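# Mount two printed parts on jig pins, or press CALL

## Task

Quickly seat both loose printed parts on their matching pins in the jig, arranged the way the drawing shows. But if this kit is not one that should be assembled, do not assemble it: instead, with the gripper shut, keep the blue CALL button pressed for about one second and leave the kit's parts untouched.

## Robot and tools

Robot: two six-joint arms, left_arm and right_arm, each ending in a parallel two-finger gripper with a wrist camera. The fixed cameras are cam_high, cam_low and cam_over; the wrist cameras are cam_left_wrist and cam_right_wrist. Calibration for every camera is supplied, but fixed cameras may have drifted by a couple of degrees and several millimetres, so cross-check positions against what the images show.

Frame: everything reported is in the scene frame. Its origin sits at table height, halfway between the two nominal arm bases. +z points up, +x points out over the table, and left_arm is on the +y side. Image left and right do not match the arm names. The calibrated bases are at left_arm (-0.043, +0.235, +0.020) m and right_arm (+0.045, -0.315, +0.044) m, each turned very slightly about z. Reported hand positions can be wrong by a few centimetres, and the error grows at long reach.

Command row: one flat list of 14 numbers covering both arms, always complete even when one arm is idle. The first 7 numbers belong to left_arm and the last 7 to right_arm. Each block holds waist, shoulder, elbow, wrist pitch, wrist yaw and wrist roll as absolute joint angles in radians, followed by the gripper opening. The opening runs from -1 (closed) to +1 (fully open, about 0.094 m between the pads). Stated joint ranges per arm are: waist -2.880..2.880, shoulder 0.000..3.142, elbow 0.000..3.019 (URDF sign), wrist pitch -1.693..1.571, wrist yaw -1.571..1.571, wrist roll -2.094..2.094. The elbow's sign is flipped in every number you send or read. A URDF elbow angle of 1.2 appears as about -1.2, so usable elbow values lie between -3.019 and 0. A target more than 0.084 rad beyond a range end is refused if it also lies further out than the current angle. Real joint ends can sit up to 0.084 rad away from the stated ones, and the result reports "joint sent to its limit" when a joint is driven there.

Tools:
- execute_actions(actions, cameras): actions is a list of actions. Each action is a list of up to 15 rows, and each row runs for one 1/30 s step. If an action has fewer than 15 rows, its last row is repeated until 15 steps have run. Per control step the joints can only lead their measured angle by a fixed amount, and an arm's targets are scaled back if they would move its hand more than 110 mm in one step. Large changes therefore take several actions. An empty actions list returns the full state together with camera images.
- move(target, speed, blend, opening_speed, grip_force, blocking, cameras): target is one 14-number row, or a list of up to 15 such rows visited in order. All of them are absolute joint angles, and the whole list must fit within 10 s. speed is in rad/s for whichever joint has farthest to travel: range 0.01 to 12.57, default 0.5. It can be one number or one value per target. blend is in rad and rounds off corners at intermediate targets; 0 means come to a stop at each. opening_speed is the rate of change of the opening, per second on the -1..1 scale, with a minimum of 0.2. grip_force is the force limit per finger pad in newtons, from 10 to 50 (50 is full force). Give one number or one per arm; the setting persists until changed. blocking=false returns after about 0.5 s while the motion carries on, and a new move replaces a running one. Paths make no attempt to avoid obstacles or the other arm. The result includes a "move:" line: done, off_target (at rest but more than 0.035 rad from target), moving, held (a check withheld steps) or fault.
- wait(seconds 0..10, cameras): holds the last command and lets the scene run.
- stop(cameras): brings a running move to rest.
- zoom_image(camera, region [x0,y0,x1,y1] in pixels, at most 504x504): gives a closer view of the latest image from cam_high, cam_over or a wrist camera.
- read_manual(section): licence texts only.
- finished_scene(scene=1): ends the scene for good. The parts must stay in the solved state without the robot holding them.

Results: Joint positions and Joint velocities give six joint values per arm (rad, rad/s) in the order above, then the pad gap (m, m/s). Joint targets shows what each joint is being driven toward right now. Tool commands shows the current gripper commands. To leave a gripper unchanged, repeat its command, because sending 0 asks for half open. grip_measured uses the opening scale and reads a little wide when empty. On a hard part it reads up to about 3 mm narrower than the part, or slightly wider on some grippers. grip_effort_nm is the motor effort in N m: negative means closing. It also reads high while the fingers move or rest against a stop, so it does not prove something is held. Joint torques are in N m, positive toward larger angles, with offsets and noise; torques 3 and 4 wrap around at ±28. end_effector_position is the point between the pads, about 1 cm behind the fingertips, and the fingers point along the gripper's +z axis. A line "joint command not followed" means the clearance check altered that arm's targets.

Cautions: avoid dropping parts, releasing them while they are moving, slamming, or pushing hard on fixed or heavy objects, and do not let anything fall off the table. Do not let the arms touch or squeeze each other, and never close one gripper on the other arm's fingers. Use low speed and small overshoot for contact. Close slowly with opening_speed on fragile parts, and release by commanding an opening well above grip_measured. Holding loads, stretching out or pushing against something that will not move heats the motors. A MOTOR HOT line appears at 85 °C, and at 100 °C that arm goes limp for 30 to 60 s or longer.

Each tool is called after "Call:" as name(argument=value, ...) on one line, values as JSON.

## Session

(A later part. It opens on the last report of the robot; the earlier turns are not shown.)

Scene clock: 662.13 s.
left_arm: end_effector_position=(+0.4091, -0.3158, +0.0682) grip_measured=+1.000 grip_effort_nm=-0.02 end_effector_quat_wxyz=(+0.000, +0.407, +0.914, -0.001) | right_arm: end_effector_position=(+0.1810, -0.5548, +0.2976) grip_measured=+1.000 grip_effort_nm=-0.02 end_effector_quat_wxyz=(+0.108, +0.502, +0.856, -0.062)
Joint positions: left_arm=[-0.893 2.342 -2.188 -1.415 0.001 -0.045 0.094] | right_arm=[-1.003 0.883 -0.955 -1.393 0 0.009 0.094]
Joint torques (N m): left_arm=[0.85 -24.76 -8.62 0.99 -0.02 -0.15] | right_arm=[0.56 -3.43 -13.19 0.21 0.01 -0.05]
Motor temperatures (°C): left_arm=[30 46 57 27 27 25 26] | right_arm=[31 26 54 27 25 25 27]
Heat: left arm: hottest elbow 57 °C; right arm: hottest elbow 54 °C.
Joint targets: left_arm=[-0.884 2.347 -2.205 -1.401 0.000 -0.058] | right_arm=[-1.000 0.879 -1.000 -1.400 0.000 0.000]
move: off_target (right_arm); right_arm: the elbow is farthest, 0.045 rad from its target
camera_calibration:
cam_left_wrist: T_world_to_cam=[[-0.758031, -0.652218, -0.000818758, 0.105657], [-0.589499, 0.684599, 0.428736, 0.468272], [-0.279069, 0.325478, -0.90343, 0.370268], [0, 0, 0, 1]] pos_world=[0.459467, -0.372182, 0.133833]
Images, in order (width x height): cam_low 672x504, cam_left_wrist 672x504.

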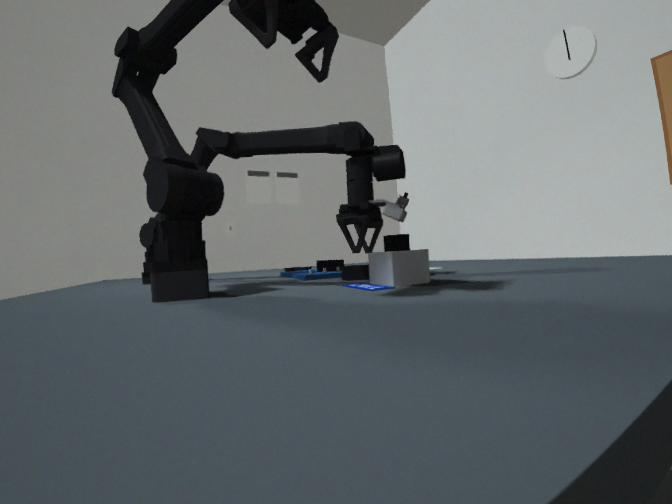

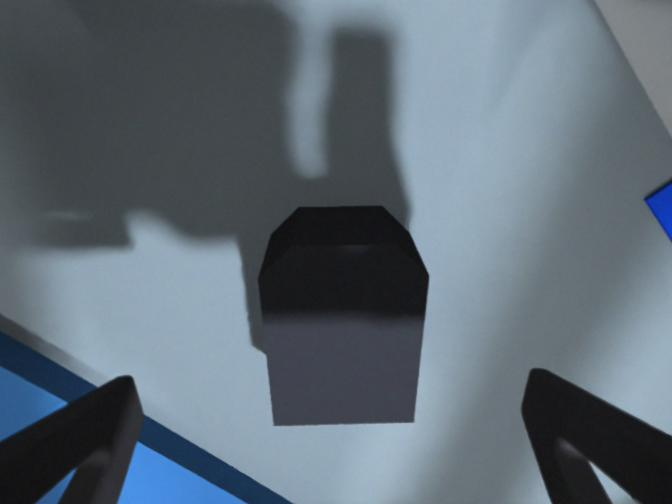

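Call:
move(target=[-0.8855,2.362,-2.130,-1.2916,0.0,-0.0595,1.0,-1.0,0.879,-1.0,-1.4,0,0,1.0], speed=0.15, cameras=["cam_left_wrist","cam_low"])

Call:
zoom_image(camera="cam_low", region=[240, 150, 460, 315])

Scene clock: 703.37 s.
left_arm: end_effector_position=(+0.4140, -0.3217, +0.0455) grip_measured=+1.000 grip_effort_nm=-0.02 end_effector_quat_wxyz=(+0.022, +0.406, +0.914, -0.011) | right_arm: end_effector_position=(+0.1810, -0.5548, +0.2976) grip_measured=+1.000 grip_effort_nm=-0.02 end_effector_quat_wxyz=(+0.108, +0.502, +0.856, -0.062)
Joint positions: left_arm=[-0.893 2.342 -2.127 -1.306 0.001 -0.047 0.094] | right_arm=[-1.003 0.883 -0.955 -1.393 0 0.009 0.094]
Joint torques (N m): left_arm=[0.79 -23.53 -7.77 1.03 -0.01 -0.17] | right_arm=[0.56 -3.43 -13.18 0.23 0.01 -0.05]
Motor temperatures (°C): left_arm=[30 43 53 27 27 25 26] | right_arm=[31 26 56 27 25 25 27]
Heat: left arm: hottest elbow 53 °C; right arm: hottest elbow 56 °C.
Joint targets: left_arm=[-0.885 2.362 -2.130 -1.292 0.000 -0.060] | right_arm=[-1.000 0.879 -1.000 -1.400 0.000 0.000]
move: off_target (right_arm); right_arm: the elbow is farthest, 0.045 rad from its target
camera_calibration:
cam_left_wrist: T_world_to_cam=[[-0.757035, -0.653374, 0.000375303, 0.10466], [-0.602936, 0.698817, 0.384867, 0.496974], [-0.251725, 0.291132, -0.922972, 0.331629], [0, 0, 0, 1]] pos_world=[0.462354, -0.375459, 0.114776]
Images, in order (width x height): cam_low 672x504, cam_left_wrist 672x504.

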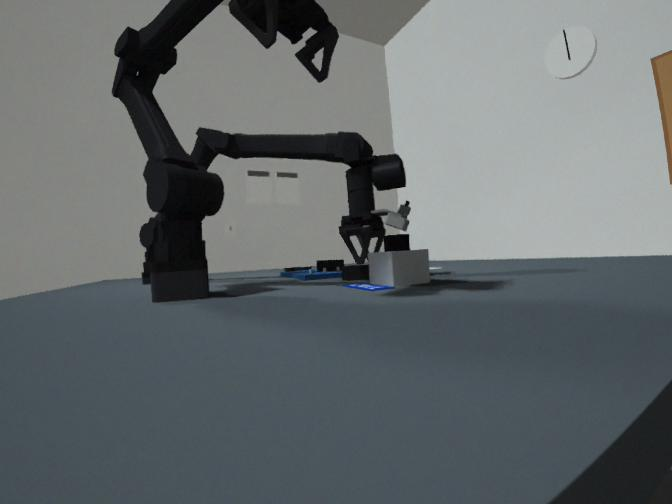

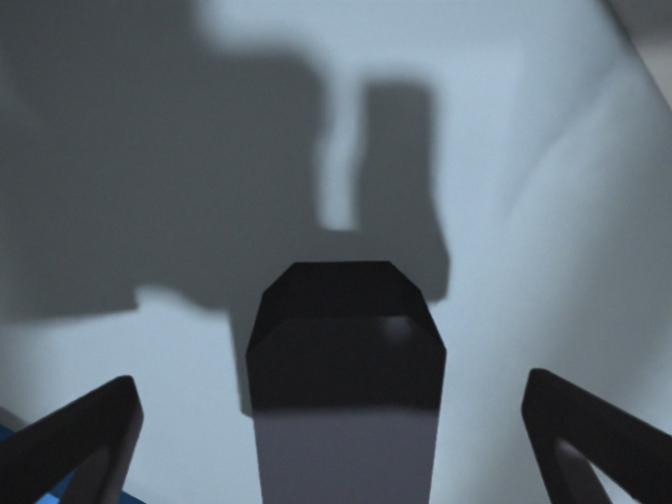

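Scaled by 2.291 from the camera's 672x504 image, which has a finer 960x720 frame.

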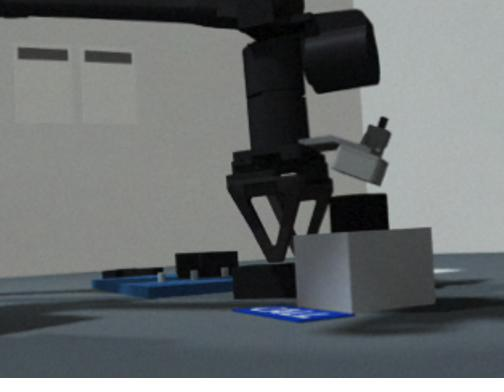

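Call:
move(target=[-0.8855,2.387,-2.105,-1.296,0.0,-0.0595,1.0,-1.0,0.879,-1.0,-1.4,0,0,1.0], speed=0.1)

Scene clock: 711.87 s.
left_arm: end_effector_position=(+0.4064, -0.3125, +0.0176) grip_measured=+1.000 grip_effort_nm=-0.02 end_effector_quat_wxyz=(-0.002, +0.406, +0.914, +0.000) | right_arm: end_effector_position=(+0.1810, -0.5548, +0.2976) grip_measured=+1.000 grip_effort_nm=-0.02 end_effector_quat_wxyz=(+0.108, +0.502, +0.856, -0.062)
Joint positions: left_arm=[-0.893 2.369 -2.101 -1.306 0.001 -0.047 0.094] | right_arm=[-1.003 0.883 -0.955 -1.393 0 0.009 0.094]
Joint torques (N m): left_arm=[0.73 -23.88 -7.6 0.76 -0.02 -0.16] | right_arm=[0.56 -3.37 -13.16 0.23 0.01 -0.05]
Motor temperatures (°C): left_arm=[30 43 52 27 27 25 26] | right_arm=[31 26 56 27 25 25 27]
Heat: left arm: hottest elbow 52 °C; right arm: hottest elbow 56 °C.
Joint targets: left_arm=[-0.885 2.387 -2.105 -1.296 0.000 -0.059] | right_arm=[-1.000 0.879 -1.000 -1.400 0.000 0.000]
move: off_target (right_arm); right_arm: the elbow is farthest, 0.045 rad from its target

Call:
move(target=[-0.8855,2.387,-2.105,-1.296,0.0,-0.0595,0.2,-1.0,0.879,-1.0,-1.4,0,0,1.0], speed=0.1, opening_speed=0.5, cameras=["cam_left_wrist"])

Scene clock: 719.00 s.
left_arm: end_effector_position=(+0.4064, -0.3125, +0.0176) grip_measured=+0.202 grip_effort_nm=-0.14 end_effector_quat_wxyz=(-0.002, +0.406, +0.914, +0.000) | right_arm: end_effector_position=(+0.1810, -0.5548, +0.2976) grip_measured=+1.000 grip_effort_nm=-0.02 end_effector_quat_wxyz=(+0.108, +0.502, +0.856, -0.062)
Joint positions: left_arm=[-0.893 2.369 -2.101 -1.306 0.001 -0.047 0.056] | right_arm=[-1.003 0.883 -0.955 -1.393 0 0.009 0.094]
Joint torques (N m): left_arm=[0.79 -23.71 -7.65 0.75 -0.01 -0.15] | right_arm=[0.5 -3.37 -13.16 0.23 0.01 -0.05]
Motor temperatures (°C): left_arm=[30 43 51 27 26 25 26] | right_arm=[31 26 56 27 25 25 27]
Heat: left arm: hottest elbow 51 °C; right arm: hottest elbow 56 °C.
Joint targets: left_arm=[-0.885 2.387 -2.105 -1.296 0.000 -0.059] | right_arm=[-1.000 0.879 -1.000 -1.400 0.000 0.000]
move: off_target (right_arm); right_arm: the elbow is farthest, 0.045 rad from its target
camera_calibration:
cam_left_wrist: T_world_to_cam=[[-0.756808, -0.653636, -0.000856404, 0.104799], [-0.589595, 0.682091, 0.432585, 0.485167], [-0.282169, 0.327889, -0.901593, 0.324654], [0, 0, 0, 1]] pos_world=[0.456972, -0.368878, 0.08292]
Images, in order (width x height): cam_left_wrist 672x504.

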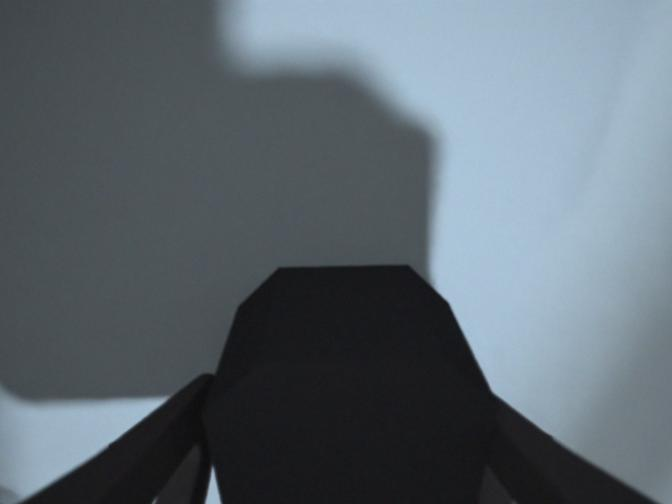

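Call:
move(target=[-0.8855,2.387,-2.105,-1.296,0.0,-0.0595,-0.1,-1.0,0.879,-1.0,-1.4,0,0,1.0], speed=0.1, opening_speed=0.2, grip_force=30, cameras=["cam_left_wrist"])

Scene clock: 729.33 s.
left_arm: end_effector_position=(+0.4064, -0.3125, +0.0176) grip_measured=+0.046 grip_effort_nm=-0.67 end_effector_quat_wxyz=(-0.002, +0.406, +0.914, +0.000) | right_arm: end_effector_position=(+0.1810, -0.5548, +0.2976) grip_measured=+1.000 grip_effort_nm=-0.02 end_effector_quat_wxyz=(+0.108, +0.502, +0.856, -0.062)
Joint positions: left_arm=[-0.893 2.369 -2.101 -1.306 0.001 -0.047 0.049] | right_arm=[-1.003 0.883 -0.955 -1.393 0 0.009 0.094]
Joint torques (N m): left_arm=[0.67 -23.53 -7.68 0.76 -0.02 -0.15] | right_arm=[0.56 -3.37 -13.18 0.23 0.01 -0.05]
Motor temperatures (°C): left_arm=[30 42 50 27 26 25 26] | right_arm=[30 26 57 27 25 25 27]
Heat: left arm: hottest elbow 50 °C; right arm: hottest elbow 57 °C.
Joint targets: left_arm=[-0.885 2.387 -2.105 -1.296 0.000 -0.059] | right_arm=[-1.000 0.879 -1.000 -1.400 0.000 0.000]
grip_force (N): 30, 30
move: off_target (right_arm); right_arm: the elbow is farthest, 0.045 rad from its target
camera_calibration:
cam_left_wrist: T_world_to_cam=[[-0.756808, -0.653636, -0.000856404, 0.104799], [-0.589595, 0.682091, 0.432585, 0.485167], [-0.282169, 0.327889, -0.901593, 0.324654], [0, 0, 0, 1]] pos_world=[0.456972, -0.368878, 0.08292]
Images, in order (width x height): cam_left_wrist 672x504.

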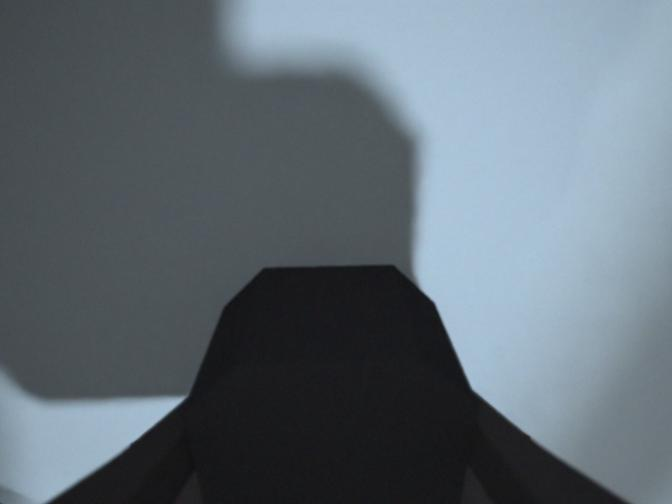

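Call:
move(target=[[-0.8855,2.26,-2.24,-1.49,0.0,-0.0595,-0.1,-1.0,0.879,-1.0,-1.4,0,0,1.0],[-0.63,2.0,-1.785,-1.335,0.0,1.0,-0.1,-1.0,0.879,-1.0,-1.4,0,0,1.0]], speed=[0.2,0.6], cameras=["cam_left_wrist","cam_over","cam_high"])

Scene clock: 763.43 s.
left_arm: end_effector_position=(+0.4547, -0.1251, +0.1131) grip_measured=+0.046 grip_effort_nm=-0.67 end_effector_quat_wxyz=(-0.017, +0.721, +0.692, -0.004) | right_arm: end_effector_position=(+0.1810, -0.5548, +0.2976) grip_measured=+1.000 grip_effort_nm=-0.02 end_effector_quat_wxyz=(+0.108, +0.502, +0.856, -0.062)
Joint positions: left_arm=[-0.635 2.038 -1.78 -1.348 0.001 0.986 0.049] | right_arm=[-1.003 0.883 -0.955 -1.393 0 0.009 0.094]
Joint torques (N m): left_arm=[0.56 -24.35 -7.66 0.77 0.07 0.12] | right_arm=[0.56 -3.43 -13.18 0.21 0.01 -0.05]
Motor temperatures (°C): left_arm=[30 43 49 27 26 25 27] | right_arm=[30 26 58 27 25 25 27]
Heat: left arm: hottest elbow 49 °C; right arm: hottest elbow 58 °C.
Joint targets: left_arm=[-0.630 2.000 -1.785 -1.335 0.000 1.000] | right_arm=[-1.000 0.879 -1.000 -1.400 0.000 0.000]
grip_force (N): 30, 30
move: off_target (left_arm, right_arm); left_arm: the shoulder is farthest, 0.038 rad from its target; right_arm: the elbow is farthest, 0.045 rad from its target
camera_calibration:
cam_left_wrist: T_world_to_cam=[[-0.9976, 0.0631609, 0.0283876, 0.459774], [0.0691907, 0.892632, 0.445444, 0.0698924], [0.00279493, 0.446339, -0.89486, 0.247451], [0, 0, 0, 1]] pos_world=[0.453143, -0.201875, 0.177249]
Images, in order (width x height): cam_high 672x504, cam_over 672x504, cam_left_wrist 672x504.

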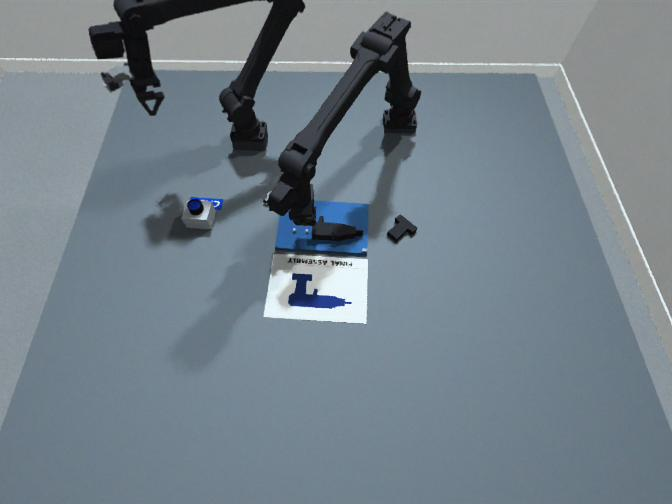

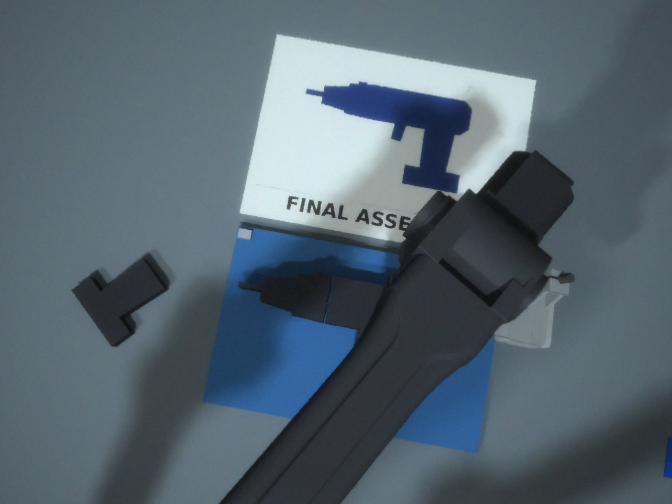

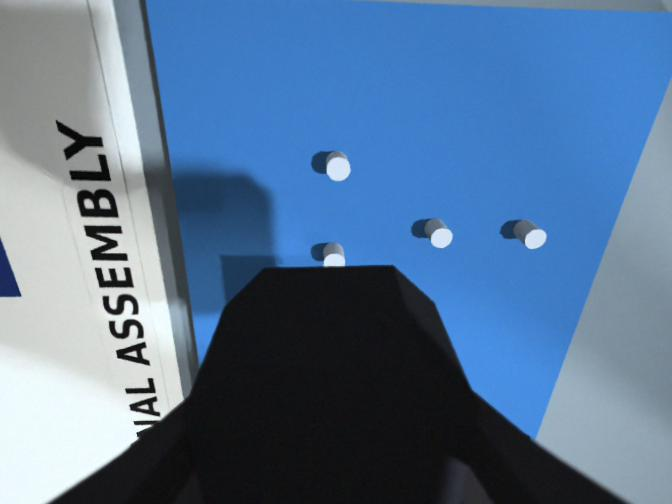

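Call:
move(target=[-0.593,1.962,-1.622,-1.18,0.0,1.108,-0.1,-1.0,0.879,-1.0,-1.4,0,0,1.0], speed=0.3, cameras=["cam_left_wrist"])

Scene clock: 886.07 s.
left_arm: end_effector_position=(+0.4495, -0.0964, +0.0752) grip_measured=+0.046 grip_effort_nm=-0.67 end_effector_quat_wxyz=(-0.004, +0.747, +0.665, -0.001) | right_arm: end_effector_position=(+0.1810, -0.5548, +0.2976) grip_measured=+1.000 grip_effort_nm=-0.02 end_effector_quat_wxyz=(+0.108, +0.502, +0.856, -0.062)
Joint positions: left_arm=[-0.601 2 -1.614 -1.193 0.001 1.094 0.049] | right_arm=[-1.003 0.883 -0.955 -1.393 0 0.009 0.094]
Joint torques (N m): left_arm=[0.97 -23.53 -7.61 0.83 0.08 0.14] | right_arm=[0.56 -3.43 -13.18 0.21 0.01 -0.05]
Motor temperatures (°C): left_arm=[30 44 48 27 26 25 28] | right_arm=[30 26 60 27 25 25 27]
Heat: left arm: hottest elbow 48 °C; right arm: hottest elbow 60 °C.
Joint targets: left_arm=[-0.593 1.962 -1.622 -1.180 0.000 1.108] | right_arm=[-1.000 0.879 -1.000 -1.400 0.000 0.000]
grip_force (N): 30, 30
move: off_target (left_arm, right_arm); left_arm: the shoulder is farthest, 0.038 rad from its target; right_arm: the elbow is farthest, 0.045 rad from its target
camera_calibration:
cam_left_wrist: T_world_to_cam=[[-0.990546, 0.137047, 0.00599235, 0.459428], [0.126144, 0.892838, 0.432353, 0.0369006], [0.0539025, 0.429021, -0.901685, 0.176693], [0, 0, 0, 1]] pos_world=[0.440906, -0.171715, 0.140614]
Images, in order (width x height): cam_left_wrist 672x504.

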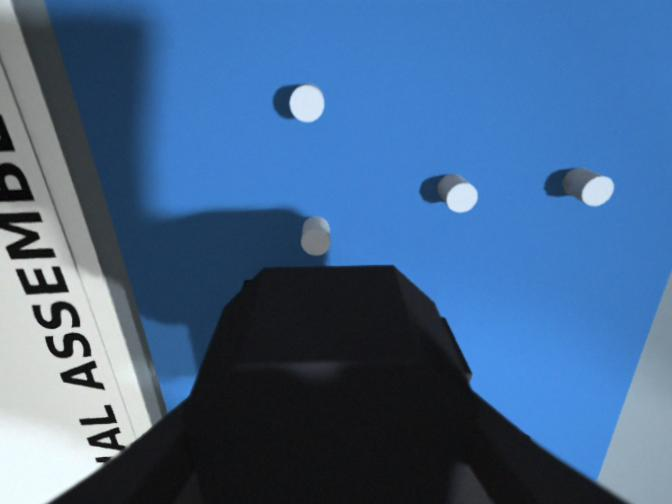

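Call:
zoom_image(camera="cam_left_wrist", region=[240, 60, 480, 310])

Call:
zoom_image(camera="cam_left_wrist", region=[400, 120, 650, 370])

Scaled by 2.016 from the camera's 672x504 image, which has a finer 960x720 frame.

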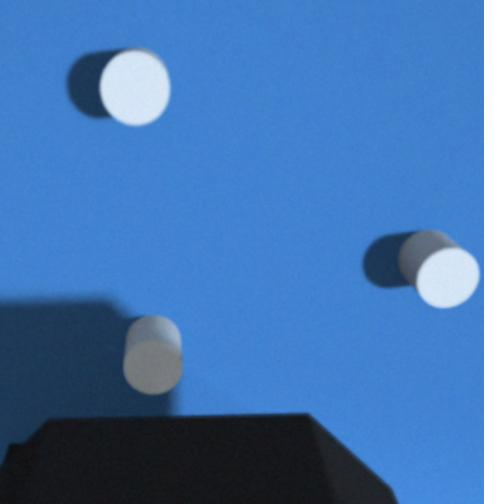

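Scaled by 2.016 from the camera's 672x504 image, which has a finer 960x720 frame.

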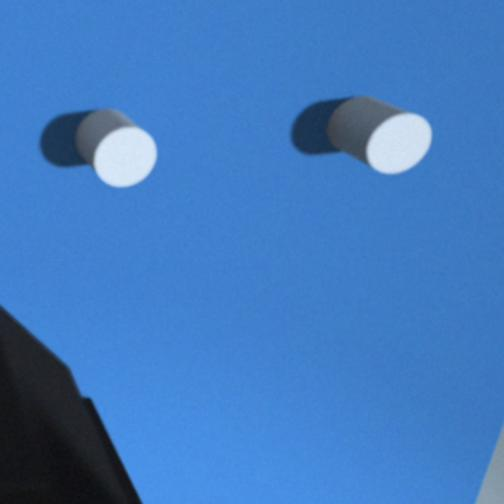

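Call:
move(target=[-0.6573,2.08,-1.772,-1.239,0.0,1.016,-0.1,-1.0,0.879,-1.0,-1.4,0,0,1.0], speed=0.15, cameras=["cam_left_wrist"])

Scene clock: 1001.10 s.
left_arm: end_effector_position=(+0.4551, -0.1340, +0.0722) grip_measured=+0.046 grip_effort_nm=-0.67 end_effector_quat_wxyz=(-0.003, +0.740, +0.673, -0.001) | right_arm: end_effector_position=(+0.1810, -0.5548, +0.2976) grip_measured=+1.000 grip_effort_nm=-0.02 end_effector_quat_wxyz=(+0.108, +0.502, +0.856, -0.062)
Joint positions: left_arm=[-0.647 2.069 -1.718 -1.227 0.001 1.03 0.049] | right_arm=[-1.003 0.883 -0.955 -1.393 0 0.009 0.094]
Joint torques (N m): left_arm=[-0.62 -20.37 -10.84 -0.17 0.06 -0.16] | right_arm=[0.56 -3.43 -13.18 0.23 0.01 -0.05]
Motor temperatures (°C): left_arm=[29 42 45 27 26 25 28] | right_arm=[30 26 63 26 25 25 27]
Heat: left arm: hottest elbow 45 °C; right arm: hottest elbow 63 °C.
Joint targets: left_arm=[-0.657 2.080 -1.772 -1.239 0.000 1.016] | right_arm=[-1.000 0.879 -1.000 -1.400 0.000 0.000]
grip_force (N): 30, 30
move: off_target (left_arm, right_arm); left_arm: the elbow is farthest, 0.054 rad from its target; right_arm: the elbow is farthest, 0.045 rad from its target
camera_calibration:
cam_left_wrist: T_world_to_cam=[[-0.99303, 0.117777, 0.00446018, 0.468892], [0.108128, 0.895309, 0.432123, 0.0795766], [0.0469008, 0.429594, -0.901804, 0.193052], [0, 0, 0, 1]] pos_world=[0.447966, -0.209404, 0.137617]
Images, in order (width x height): cam_left_wrist 672x504.

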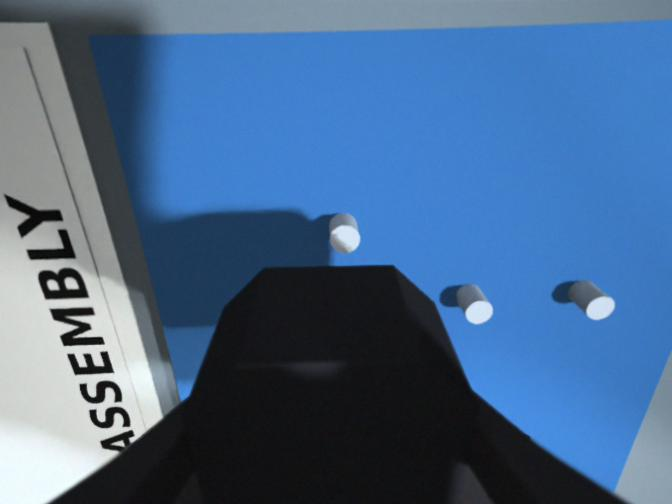

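Call:
zoom_image(camera="cam_left_wrist", region=[310, 190, 510, 340])

Call:
zoom_image(camera="cam_left_wrist", region=[240, 200, 420, 335])

Scaled by 2.520 from the camera's 672x504 image, which has a finer 960x720 frame.

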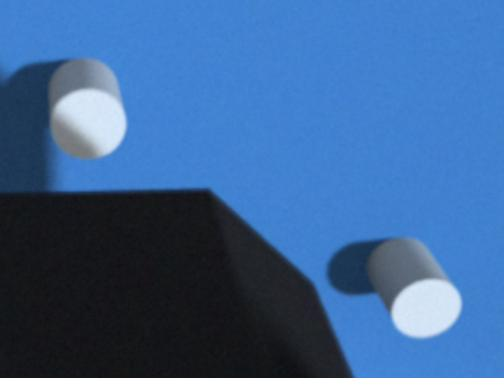

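Scaled by 2.800 from the camera's 672x504 image, which has a finer 960x720 frame.

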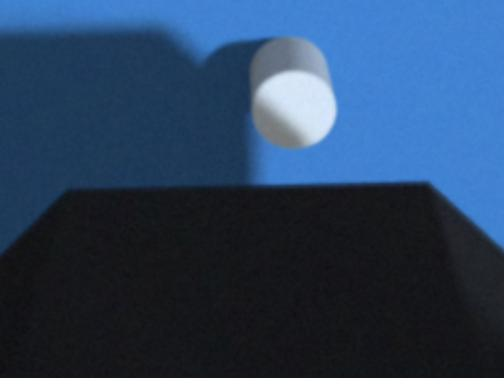

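Call:
move(target=[[-0.6573,2.005,-1.804,-1.293,0.0,1.016,-0.1,-1.0,0.879,-1.0,-1.4,0,0,1.0],[-0.674,2.079,-1.722,-1.2087,0.0,1.016,-0.1,-1.0,0.879,-1.0,-1.4,0,0,1.0]], speed=0.12, cameras=["cam_left_wrist"])

Call:
zoom_image(camera="cam_left_wrist", region=[240, 200, 420, 335])

Call:
zoom_image(camera="cam_left_wrist", region=[430, 240, 630, 390])

Scene clock: 1094.50 s.
left_arm: end_effector_position=(+0.4491, -0.1408, +0.0685) grip_measured=+0.046 grip_effort_nm=-0.67 end_effector_quat_wxyz=(-0.005, +0.745, +0.667, -0.001) | right_arm: end_effector_position=(+0.1810, -0.5548, +0.2976) grip_measured=+1.000 grip_effort_nm=-0.02 end_effector_quat_wxyz=(+0.108, +0.502, +0.856, -0.062)
Joint positions: left_arm=[-0.661 2.072 -1.714 -1.222 0.001 1.029 0.049] | right_arm=[-1.003 0.883 -0.955 -1.393 0 0.009 0.094]
Joint torques (N m): left_arm=[-1.08 -20.95 -7.76 0.85 0.08 -0.16] | right_arm=[0.5 -3.37 -13.16 0.23 0.01 -0.05]
Motor temperatures (°C): left_arm=[29 47 60 27 26 25 28] | right_arm=[30 26 64 26 25 25 27]
Heat: left arm: hottest elbow 60 °C; right arm: hottest elbow 64 °C.
Joint targets: left_arm=[-0.674 2.079 -1.722 -1.209 0.000 1.016] | right_arm=[-1.000 0.879 -1.000 -1.400 0.000 0.000]
grip_force (N): 30, 30
move: off_target (right_arm); right_arm: the elbow is farthest, 0.045 rad from its target
camera_calibration:
cam_left_wrist: T_world_to_cam=[[-0.991305, 0.131414, 0.00673945, 0.4648], [0.121331, 0.893022, 0.433349, 0.0815736], [0.0509297, 0.430398, -0.901201, 0.191181], [0, 0, 0, 1]] pos_world=[0.441124, -0.216212, 0.13381]
Images, in order (width x height): cam_left_wrist 672x504.

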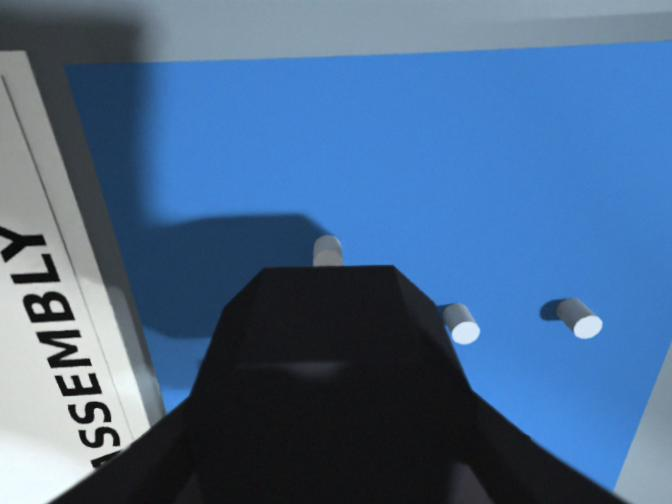

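Scaled by 2.800 from the camera's 672x504 image, which has a finer 960x720 frame.

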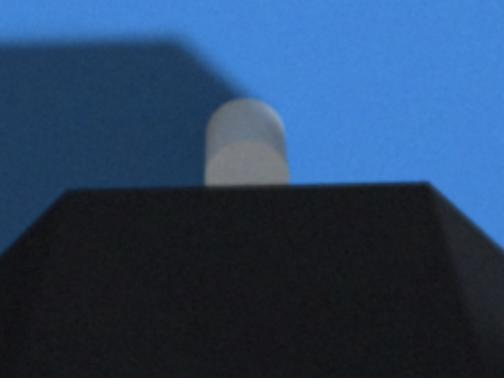

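Scaled by 2.520 from the camera's 672x504 image, which has a finer 960x720 frame.

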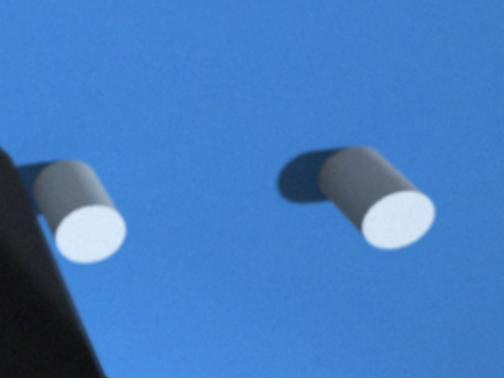

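Call:
move(target=[[-0.66,1.99,-1.78,-1.34,0.0,1.016,-0.1,-1.0,0.879,-1.0,-1.4,0,0,1.0],[-0.56,1.48,-0.88,1.473,0.0,1.57,-0.1,-1.0,0.879,-1.0,-1.4,0,0,1.0]], speed=[0.3,0.8], blend=0.05, cameras=["cam_over","cam_high"])

Scene clock: 1294.83 s.
left_arm: end_effector_position=(+0.4150, -0.0550, +0.4912) grip_measured=+0.045 grip_effort_nm=-0.67 end_effector_quat_wxyz=(+0.819, +0.318, +0.178, +0.443) | right_arm: end_effector_position=(+0.1810, -0.5548, +0.2976) grip_measured=+1.000 grip_effort_nm=-0.02 end_effector_quat_wxyz=(+0.108, +0.502, +0.856, -0.062)
Joint positions: left_arm=[-0.573 1.502 -0.875 1.452 0.001 1.556 0.049] | right_arm=[-1.003 0.883 -0.955 -1.393 0 0.009 0.094]
Joint torques (N m): left_arm=[1.49 -14.04 -7.17 1.99 -0.07 0.03] | right_arm=[0.56 -3.37 -13.18 0.23 0.01 -0.05]
Motor temperatures (°C): left_arm=[29 47 49 27 26 25 28] | right_arm=[29 26 67 26 25 25 27]
Heat: left arm: hottest elbow 49 °C; right arm: hottest elbow 67 °C.
Joint targets: left_arm=[-0.560 1.480 -0.880 1.473 0.000 1.570] | right_arm=[-1.000 0.879 -1.000 -1.400 0.000 0.000]
grip_force (N): 30, 30
move: off_target (right_arm); right_arm: the elbow is farthest, 0.045 rad from its target
Images, in order (width x height): cam_high 672x504, cam_over 672x504.

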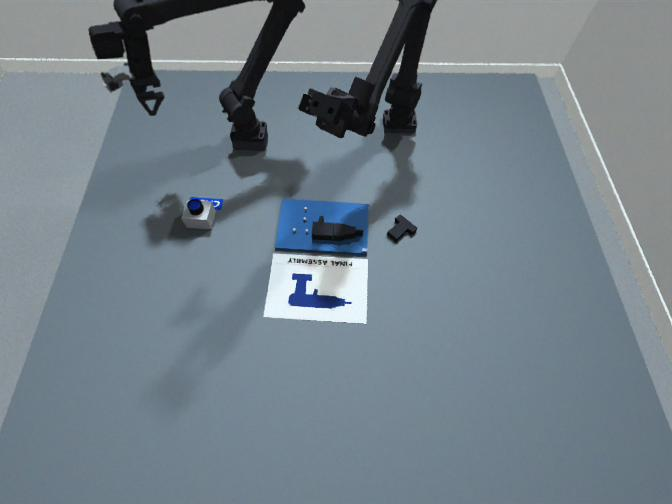

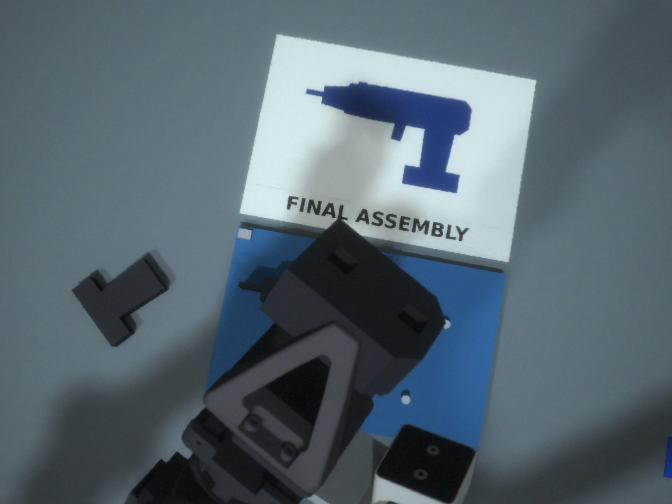

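Excellent — the holes are visible.

Call:
zoom_image(camera="cam_over", region=[250, 210, 460, 400])

Call:
zoom_image(camera="cam_over", region=[290, 210, 390, 310])

Call:
zoom_image(camera="cam_over", region=[360, 260, 460, 360])

Scaled by 2.400 from the camera's 672x504 image, which has a finer 960x720 frame.

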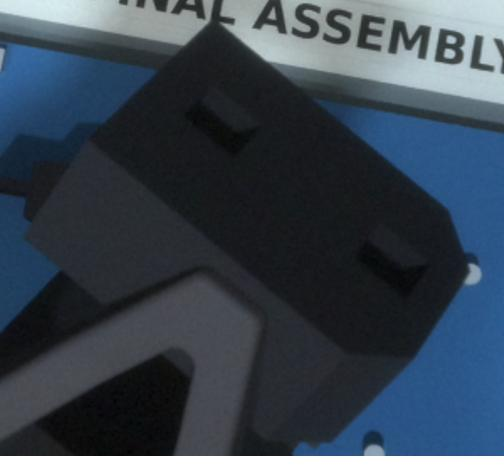

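Scaled by 5.040 from the camera's 672x504 image, which has a finer 960x720 frame.

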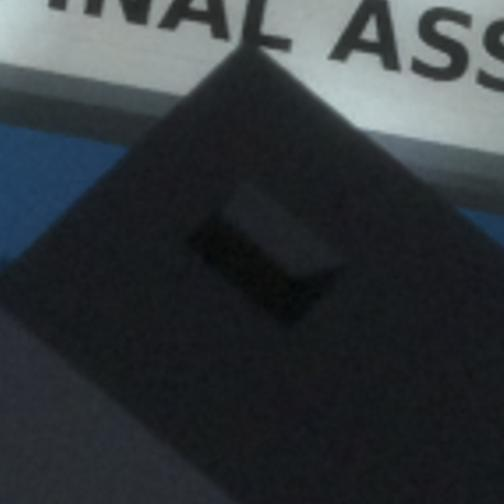

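Scaled by 5.040 from the camera's 672x504 image, which has a finer 960x720 frame.

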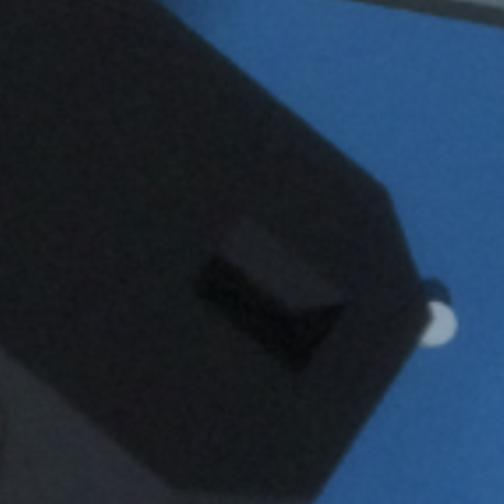

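Call:
move(target=[-0.56,1.48,-0.88,1.473,0.0,-1.57,-0.1,-1.0,0.879,-1.0,-1.4,0,0,1.0], speed=1.2, cameras=["cam_over"])

Call:
zoom_image(camera="cam_over", region=[250, 210, 460, 400])

Scene clock: 1363.83 s.
left_arm: end_effector_position=(+0.4150, -0.0550, +0.4912) grip_measured=+0.045 grip_effort_nm=-0.67 end_effector_quat_wxyz=(-0.455, +0.173, -0.321, +0.812) | right_arm: end_effector_position=(+0.1810, -0.5548, +0.2976) grip_measured=+1.000 grip_effort_nm=-0.02 end_effector_quat_wxyz=(+0.108, +0.502, +0.856, -0.062)
Joint positions: left_arm=[-0.573 1.502 -0.875 1.452 0.001 -1.556 0.049] | right_arm=[-1.003 0.883 -0.955 -1.393 0 0.009 0.094]
Joint torques (N m): left_arm=[1.55 -13.8 -7.19 1.95 0.04 -0.1] | right_arm=[0.56 -3.37 -13.18 0.23 0.01 -0.05]
Motor temperatures (°C): left_arm=[29 42 47 27 26 25 28] | right_arm=[29 26 68 26 25 25 27]
Heat: left arm: hottest elbow 47 °C; right arm: hottest elbow 68 °C.
Joint targets: left_arm=[-0.560 1.480 -0.880 1.473 0.000 -1.570] | right_arm=[-1.000 0.879 -1.000 -1.400 0.000 0.000]
grip_force (N): 30, 30
move: off_target (right_arm); right_arm: the elbow is farthest, 0.045 rad from its target
Images, in order (width x height): cam_over 672x504.

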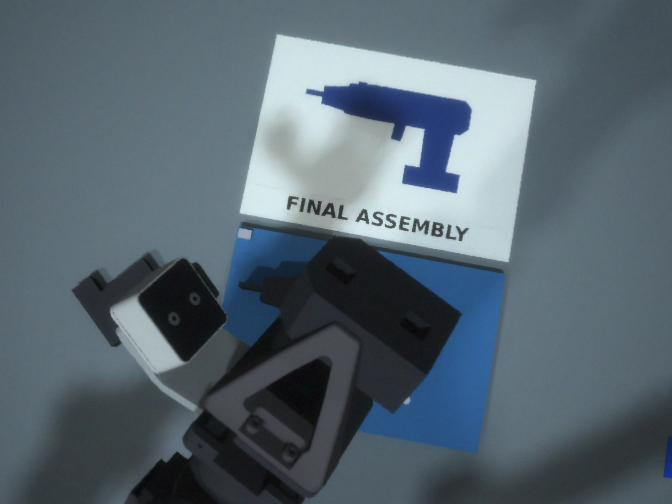

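Scaled by 2.400 from the camera's 672x504 image, which has a finer 960x720 frame.

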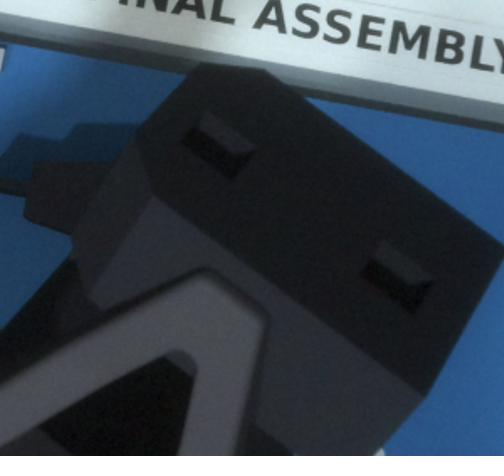

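Call:
move(target=[[-0.62,1.96,-1.83,-1.36,0.0,1.043,-0.1,-1.0,0.879,-1.0,-1.4,0,0,1.0],[-0.6738,2.0784,-1.7345,-1.2126,0.0,1.043,-0.1,-1.0,0.879,-1.0,-1.4,0,0,1.0]], speed=[0.8,0.12], cameras=["cam_left_wrist"])

Call:
zoom_image(camera="cam_left_wrist", region=[240, 200, 420, 335])

Call:
zoom_image(camera="cam_left_wrist", region=[430, 240, 630, 390])

Scene clock: 1479.83 s.
left_arm: end_effector_position=(+0.4521, -0.1436, +0.0745) grip_measured=+0.045 grip_effort_nm=-0.67 end_effector_quat_wxyz=(+0.001, +0.745, +0.667, +0.000) | right_arm: end_effector_position=(+0.1810, -0.5548, +0.2976) grip_measured=+1.000 grip_effort_nm=-0.02 end_effector_quat_wxyz=(+0.108, +0.502, +0.856, -0.062)
Joint positions: left_arm=[-0.662 2.07 -1.727 -1.226 0.001 1.03 0.049] | right_arm=[-1.003 0.883 -0.955 -1.393 0 0.009 0.094]
Joint torques (N m): left_arm=[-0.79 -20.84 -7.77 0.85 0.06 0.12] | right_arm=[0.56 -3.43 -13.16 0.21 0.01 -0.05]
Motor temperatures (°C): left_arm=[28 40 48 27 26 25 28] | right_arm=[29 26 70 26 25 25 27]
Heat: left arm: hottest elbow 48 °C; right arm: hottest elbow 70 °C.
Joint targets: left_arm=[-0.674 2.078 -1.734 -1.213 0.000 1.043] | right_arm=[-1.000 0.879 -1.000 -1.400 0.000 0.000]
grip_force (N): 30, 30
move: off_target (right_arm); right_arm: the elbow is farthest, 0.045 rad from its target
camera_calibration:
cam_left_wrist: T_world_to_cam=[[-0.99107, 0.133313, -0.00282763, 0.468895], [0.119263, 0.895707, 0.428351, 0.0828698], [0.0596374, 0.424188, -0.903608, 0.193012], [0, 0, 0, 1]] pos_world=[0.443314, -0.21861, 0.140236]
Images, in order (width x height): cam_left_wrist 672x504.

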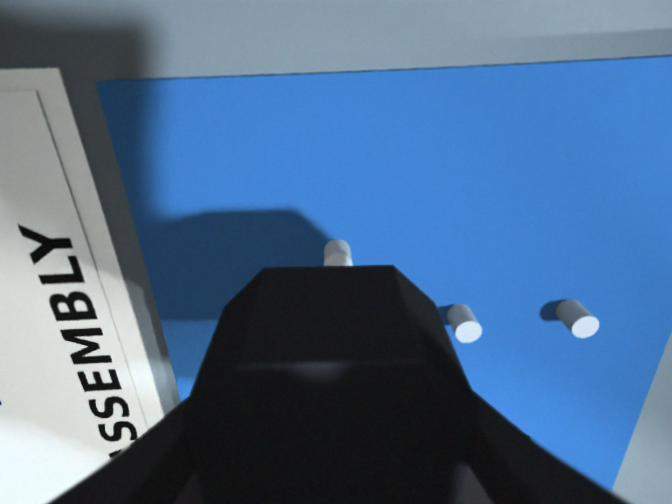

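Scaled by 2.800 from the camera's 672x504 image, which has a finer 960x720 frame.

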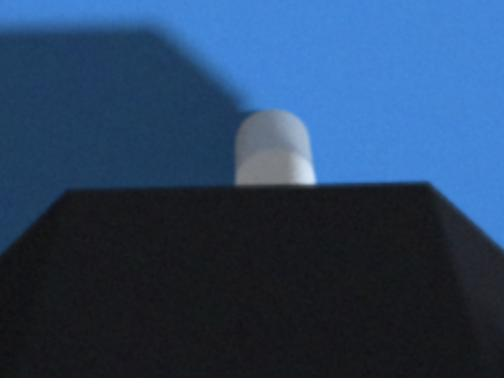

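Scaled by 2.520 from the camera's 672x504 image, which has a finer 960x720 frame.

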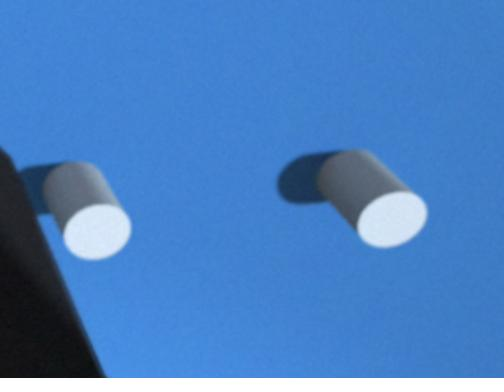

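Call:
move(target=[-0.649,2.102,-1.7046,-1.1604,0.0,1.046,-0.1,-1.0,0.879,-1.0,-1.4,0,0,1.0], speed=0.06, cameras=["cam_left_wrist"])

Call:
zoom_image(camera="cam_left_wrist", region=[240, 220, 420, 355])

Call:
zoom_image(camera="cam_left_wrist", region=[430, 300, 630, 450])

Scene clock: 1545.10 s.
left_arm: end_effector_position=(+0.4529, -0.1442, +0.0548) grip_measured=+0.045 grip_effort_nm=-0.67 end_effector_quat_wxyz=(+0.005, +0.746, +0.666, +0.001) | right_arm: end_effector_position=(+0.1810, -0.5548, +0.2976) grip_measured=+1.000 grip_effort_nm=-0.02 end_effector_quat_wxyz=(+0.108, +0.502, +0.856, -0.062)
Joint positions: left_arm=[-0.662 2.087 -1.7 -1.174 0.001 1.033 0.049] | right_arm=[-1.003 0.883 -0.955 -1.393 0 0.009 0.094]
Joint torques (N m): left_arm=[1.32 -20.48 -7.36 0.87 0.08 0.12] | right_arm=[0.56 -3.43 -13.16 0.23 0.01 -0.06]
Motor temperatures (°C): left_arm=[28 41 47 27 26 25 28] | right_arm=[29 26 71 26 25 25 27]
Heat: left arm: hottest elbow 47 °C; right arm: hottest elbow 71 °C.
Joint targets: left_arm=[-0.649 2.102 -1.704 -1.160 0.000 1.046] | right_arm=[-1.000 0.879 -1.000 -1.400 0.000 0.000]
grip_force (N): 30, 30
move: off_target (right_arm); right_arm: the elbow is farthest, 0.045 rad from its target
camera_calibration:
cam_left_wrist: T_world_to_cam=[[-0.990615, 0.136332, -0.00982694, 0.470258], [0.11929, 0.897406, 0.424774, 0.092132], [0.0667289, 0.419615, -0.905246, 0.171631], [0, 0, 0, 1]] pos_world=[0.443402, -0.21881, 0.120854]
Images, in order (width x height): cam_left_wrist 672x504.

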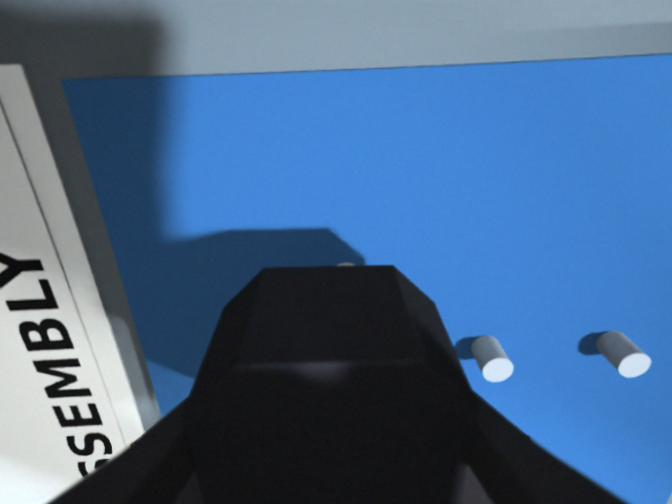

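Scaled by 2.800 from the camera's 672x504 image, which has a finer 960x720 frame.

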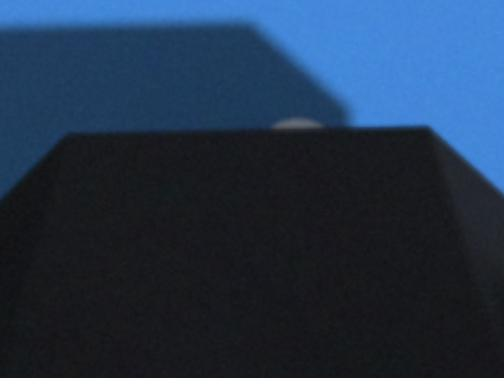

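Scaled by 2.520 from the camera's 672x504 image, which has a finer 960x720 frame.

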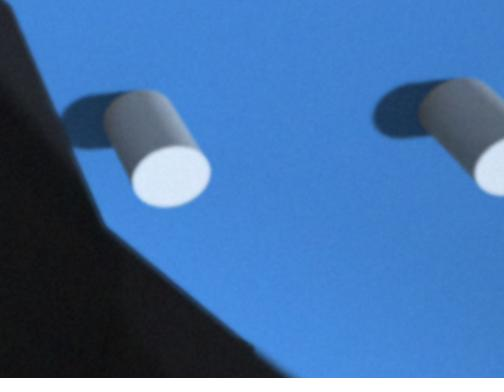

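Call:
move(target=[[-0.62,2.03,-1.78,-1.24,0.0,1.06,-0.1,-1.0,0.879,-1.0,-1.4,0,0,1.0],[-0.670,2.108,-1.7035,-1.161,0.0,1.023,-0.1,-1.0,0.879,-1.0,-1.4,0,0,1.0]], speed=[0.1,0.06], cameras=["cam_left_wrist"])

Call:
zoom_image(camera="cam_left_wrist", region=[240, 220, 420, 355])

Call:
zoom_image(camera="cam_left_wrist", region=[450, 300, 650, 450])

Scene clock: 1612.90 s.
left_arm: end_effector_position=(+0.4527, -0.1407, +0.0473) grip_measured=+0.045 grip_effort_nm=-0.67 end_effector_quat_wxyz=(-0.002, +0.746, +0.666, -0.001) | right_arm: end_effector_position=(+0.1810, -0.5548, +0.2976) grip_measured=+1.000 grip_effort_nm=-0.02 end_effector_quat_wxyz=(+0.108, +0.502, +0.856, -0.062)
Joint positions: left_arm=[-0.657 2.097 -1.696 -1.174 0.001 1.036 0.049] | right_arm=[-1.003 0.883 -0.955 -1.393 0 0.009 0.094]
Joint torques (N m): left_arm=[-1.08 -20.66 -7.49 0.85 0.06 -0.15] | right_arm=[0.5 -3.43 -13.16 0.23 0.02 -0.05]
Motor temperatures (°C): left_arm=[28 47 48 27 26 25 28] | right_arm=[29 25 72 26 25 25 27]
Heat: left arm: hottest elbow 48 °C; right arm: hottest elbow 72 °C.
Joint targets: left_arm=[-0.670 2.108 -1.703 -1.161 0.000 1.023] | right_arm=[-1.000 0.879 -1.000 -1.400 0.000 0.000]
grip_force (N): 30, 30
move: off_target (right_arm); right_arm: the elbow is farthest, 0.045 rad from its target
camera_calibration:
cam_left_wrist: T_world_to_cam=[[-0.990811, 0.13523, 0.00253943, 0.468927], [0.123153, 0.894243, 0.430306, 0.0897467], [0.0559192, 0.426664, -0.90268, 0.16909], [0, 0, 0, 1]] pos_world=[0.44411, -0.215813, 0.112824]
Images, in order (width x height): cam_left_wrist 672x504.

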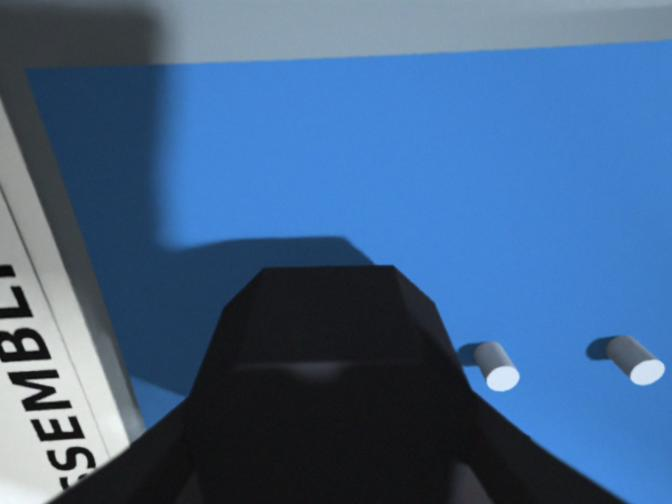

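Scaled by 2.800 from the camera's 672x504 image, which has a finer 960x720 frame.

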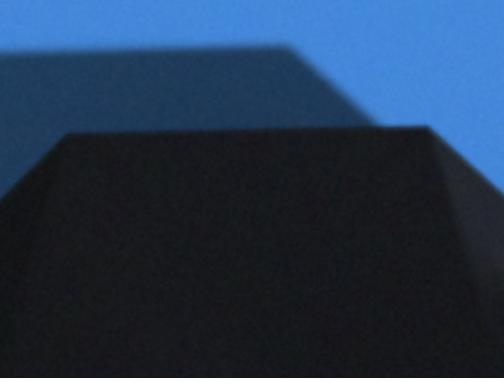

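Scaled by 2.520 from the camera's 672x504 image, which has a finer 960x720 frame.

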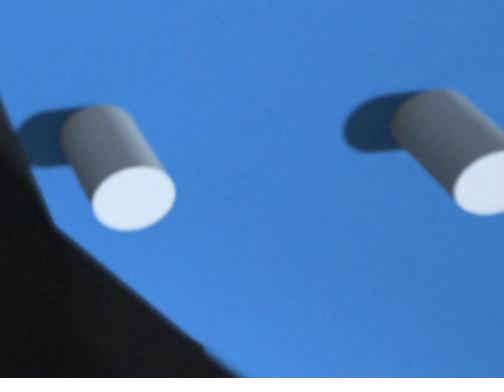

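Call:
move(target=[-0.670,2.1135,-1.697,-1.149,0.0,1.023,-0.1,-1.0,0.879,-1.0,-1.4,0,0,1.0], speed=0.03)

Call:
move(target=[-0.670,2.119,-1.690,-1.137,0.0,1.023,-0.1,-1.0,0.879,-1.0,-1.4,0,0,1.0], speed=0.03, cameras=["cam_left_wrist"])

Scene clock: 1629.40 s.
left_arm: end_effector_position=(+0.4540, -0.1416, +0.0460) grip_measured=+0.045 grip_effort_nm=-0.67 end_effector_quat_wxyz=(+0.002, +0.746, +0.666, +0.000) | right_arm: end_effector_position=(+0.1810, -0.5548, +0.2976) grip_measured=+1.000 grip_effort_nm=-0.02 end_effector_quat_wxyz=(+0.108, +0.502, +0.856, -0.062)
Joint positions: left_arm=[-0.657 2.097 -1.693 -1.162 0.001 1.036 0.049] | right_arm=[-1.003 0.883 -0.955 -1.393 0 0.009 0.094]
Joint torques (N m): left_arm=[-1.03 -20.19 -7.35 0.9 0.05 -0.15] | right_arm=[0.56 -3.43 -13.18 0.21 0.01 -0.05]
Motor temperatures (°C): left_arm=[28 46 49 27 26 25 28] | right_arm=[29 25 72 26 25 25 27]
Heat: left arm: hottest elbow 49 °C; right arm: hottest elbow 72 °C.
Joint targets: left_arm=[-0.670 2.114 -1.697 -1.149 0.000 1.023] | right_arm=[-1.000 0.879 -1.000 -1.400 0.000 0.000]
grip_force (N): 30, 30
move: off_target (right_arm); right_arm: the elbow is farthest, 0.045 rad from its target

Scene clock: 1630.20 s.
left_arm: end_effector_position=(+0.4535, -0.1413, +0.0408) grip_measured=+0.045 grip_effort_nm=-0.67 end_effector_quat_wxyz=(+0.002, +0.746, +0.666, +0.000) | right_arm: end_effector_position=(+0.1810, -0.5548, +0.2976) grip_measured=+1.000 grip_effort_nm=-0.02 end_effector_quat_wxyz=(+0.108, +0.502, +0.856, -0.062)
Joint positions: left_arm=[-0.657 2.102 -1.686 -1.151 0.001 1.036 0.049] | right_arm=[-1.003 0.883 -0.955 -1.393 0 0.009 0.094]
Joint torques (N m): left_arm=[-1.08 -20.19 -7.27 0.85 0.06 -0.17] | right_arm=[0.5 -3.43 -13.18 0.21 0.01 -0.05]
Motor temperatures (°C): left_arm=[28 46 48 27 26 25 28] | right_arm=[29 25 72 26 25 25 27]
Heat: left arm: hottest elbow 48 °C; right arm: hottest elbow 72 °C.
Joint targets: left_arm=[-0.670 2.119 -1.690 -1.137 0.000 1.023] | right_arm=[-1.000 0.879 -1.000 -1.400 0.000 0.000]
grip_force (N): 30, 30
move: off_target (right_arm); right_arm: the elbow is farthest, 0.045 rad from its target
camera_calibration:
cam_left_wrist: T_world_to_cam=[[-0.990856, 0.13485, -0.00443845, 0.47006], [0.120076, 0.896347, 0.426783, 0.094822], [0.0615299, 0.422347, -0.904343, 0.160365], [0, 0, 0, 1]] pos_world=[0.444509, -0.21611, 0.106643]
Images, in order (width x height): cam_left_wrist 672x504.

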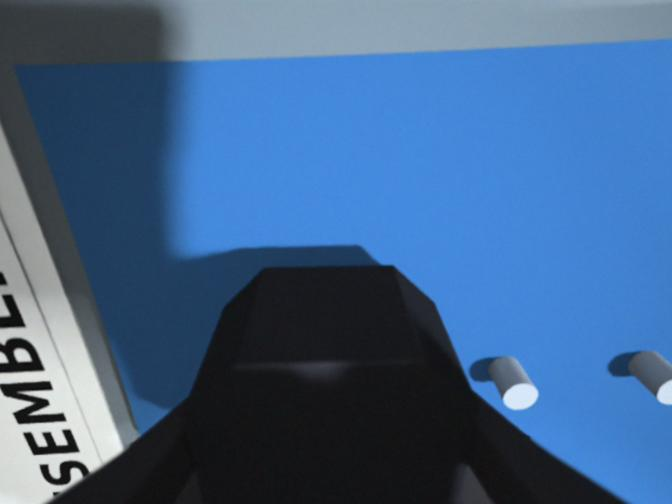

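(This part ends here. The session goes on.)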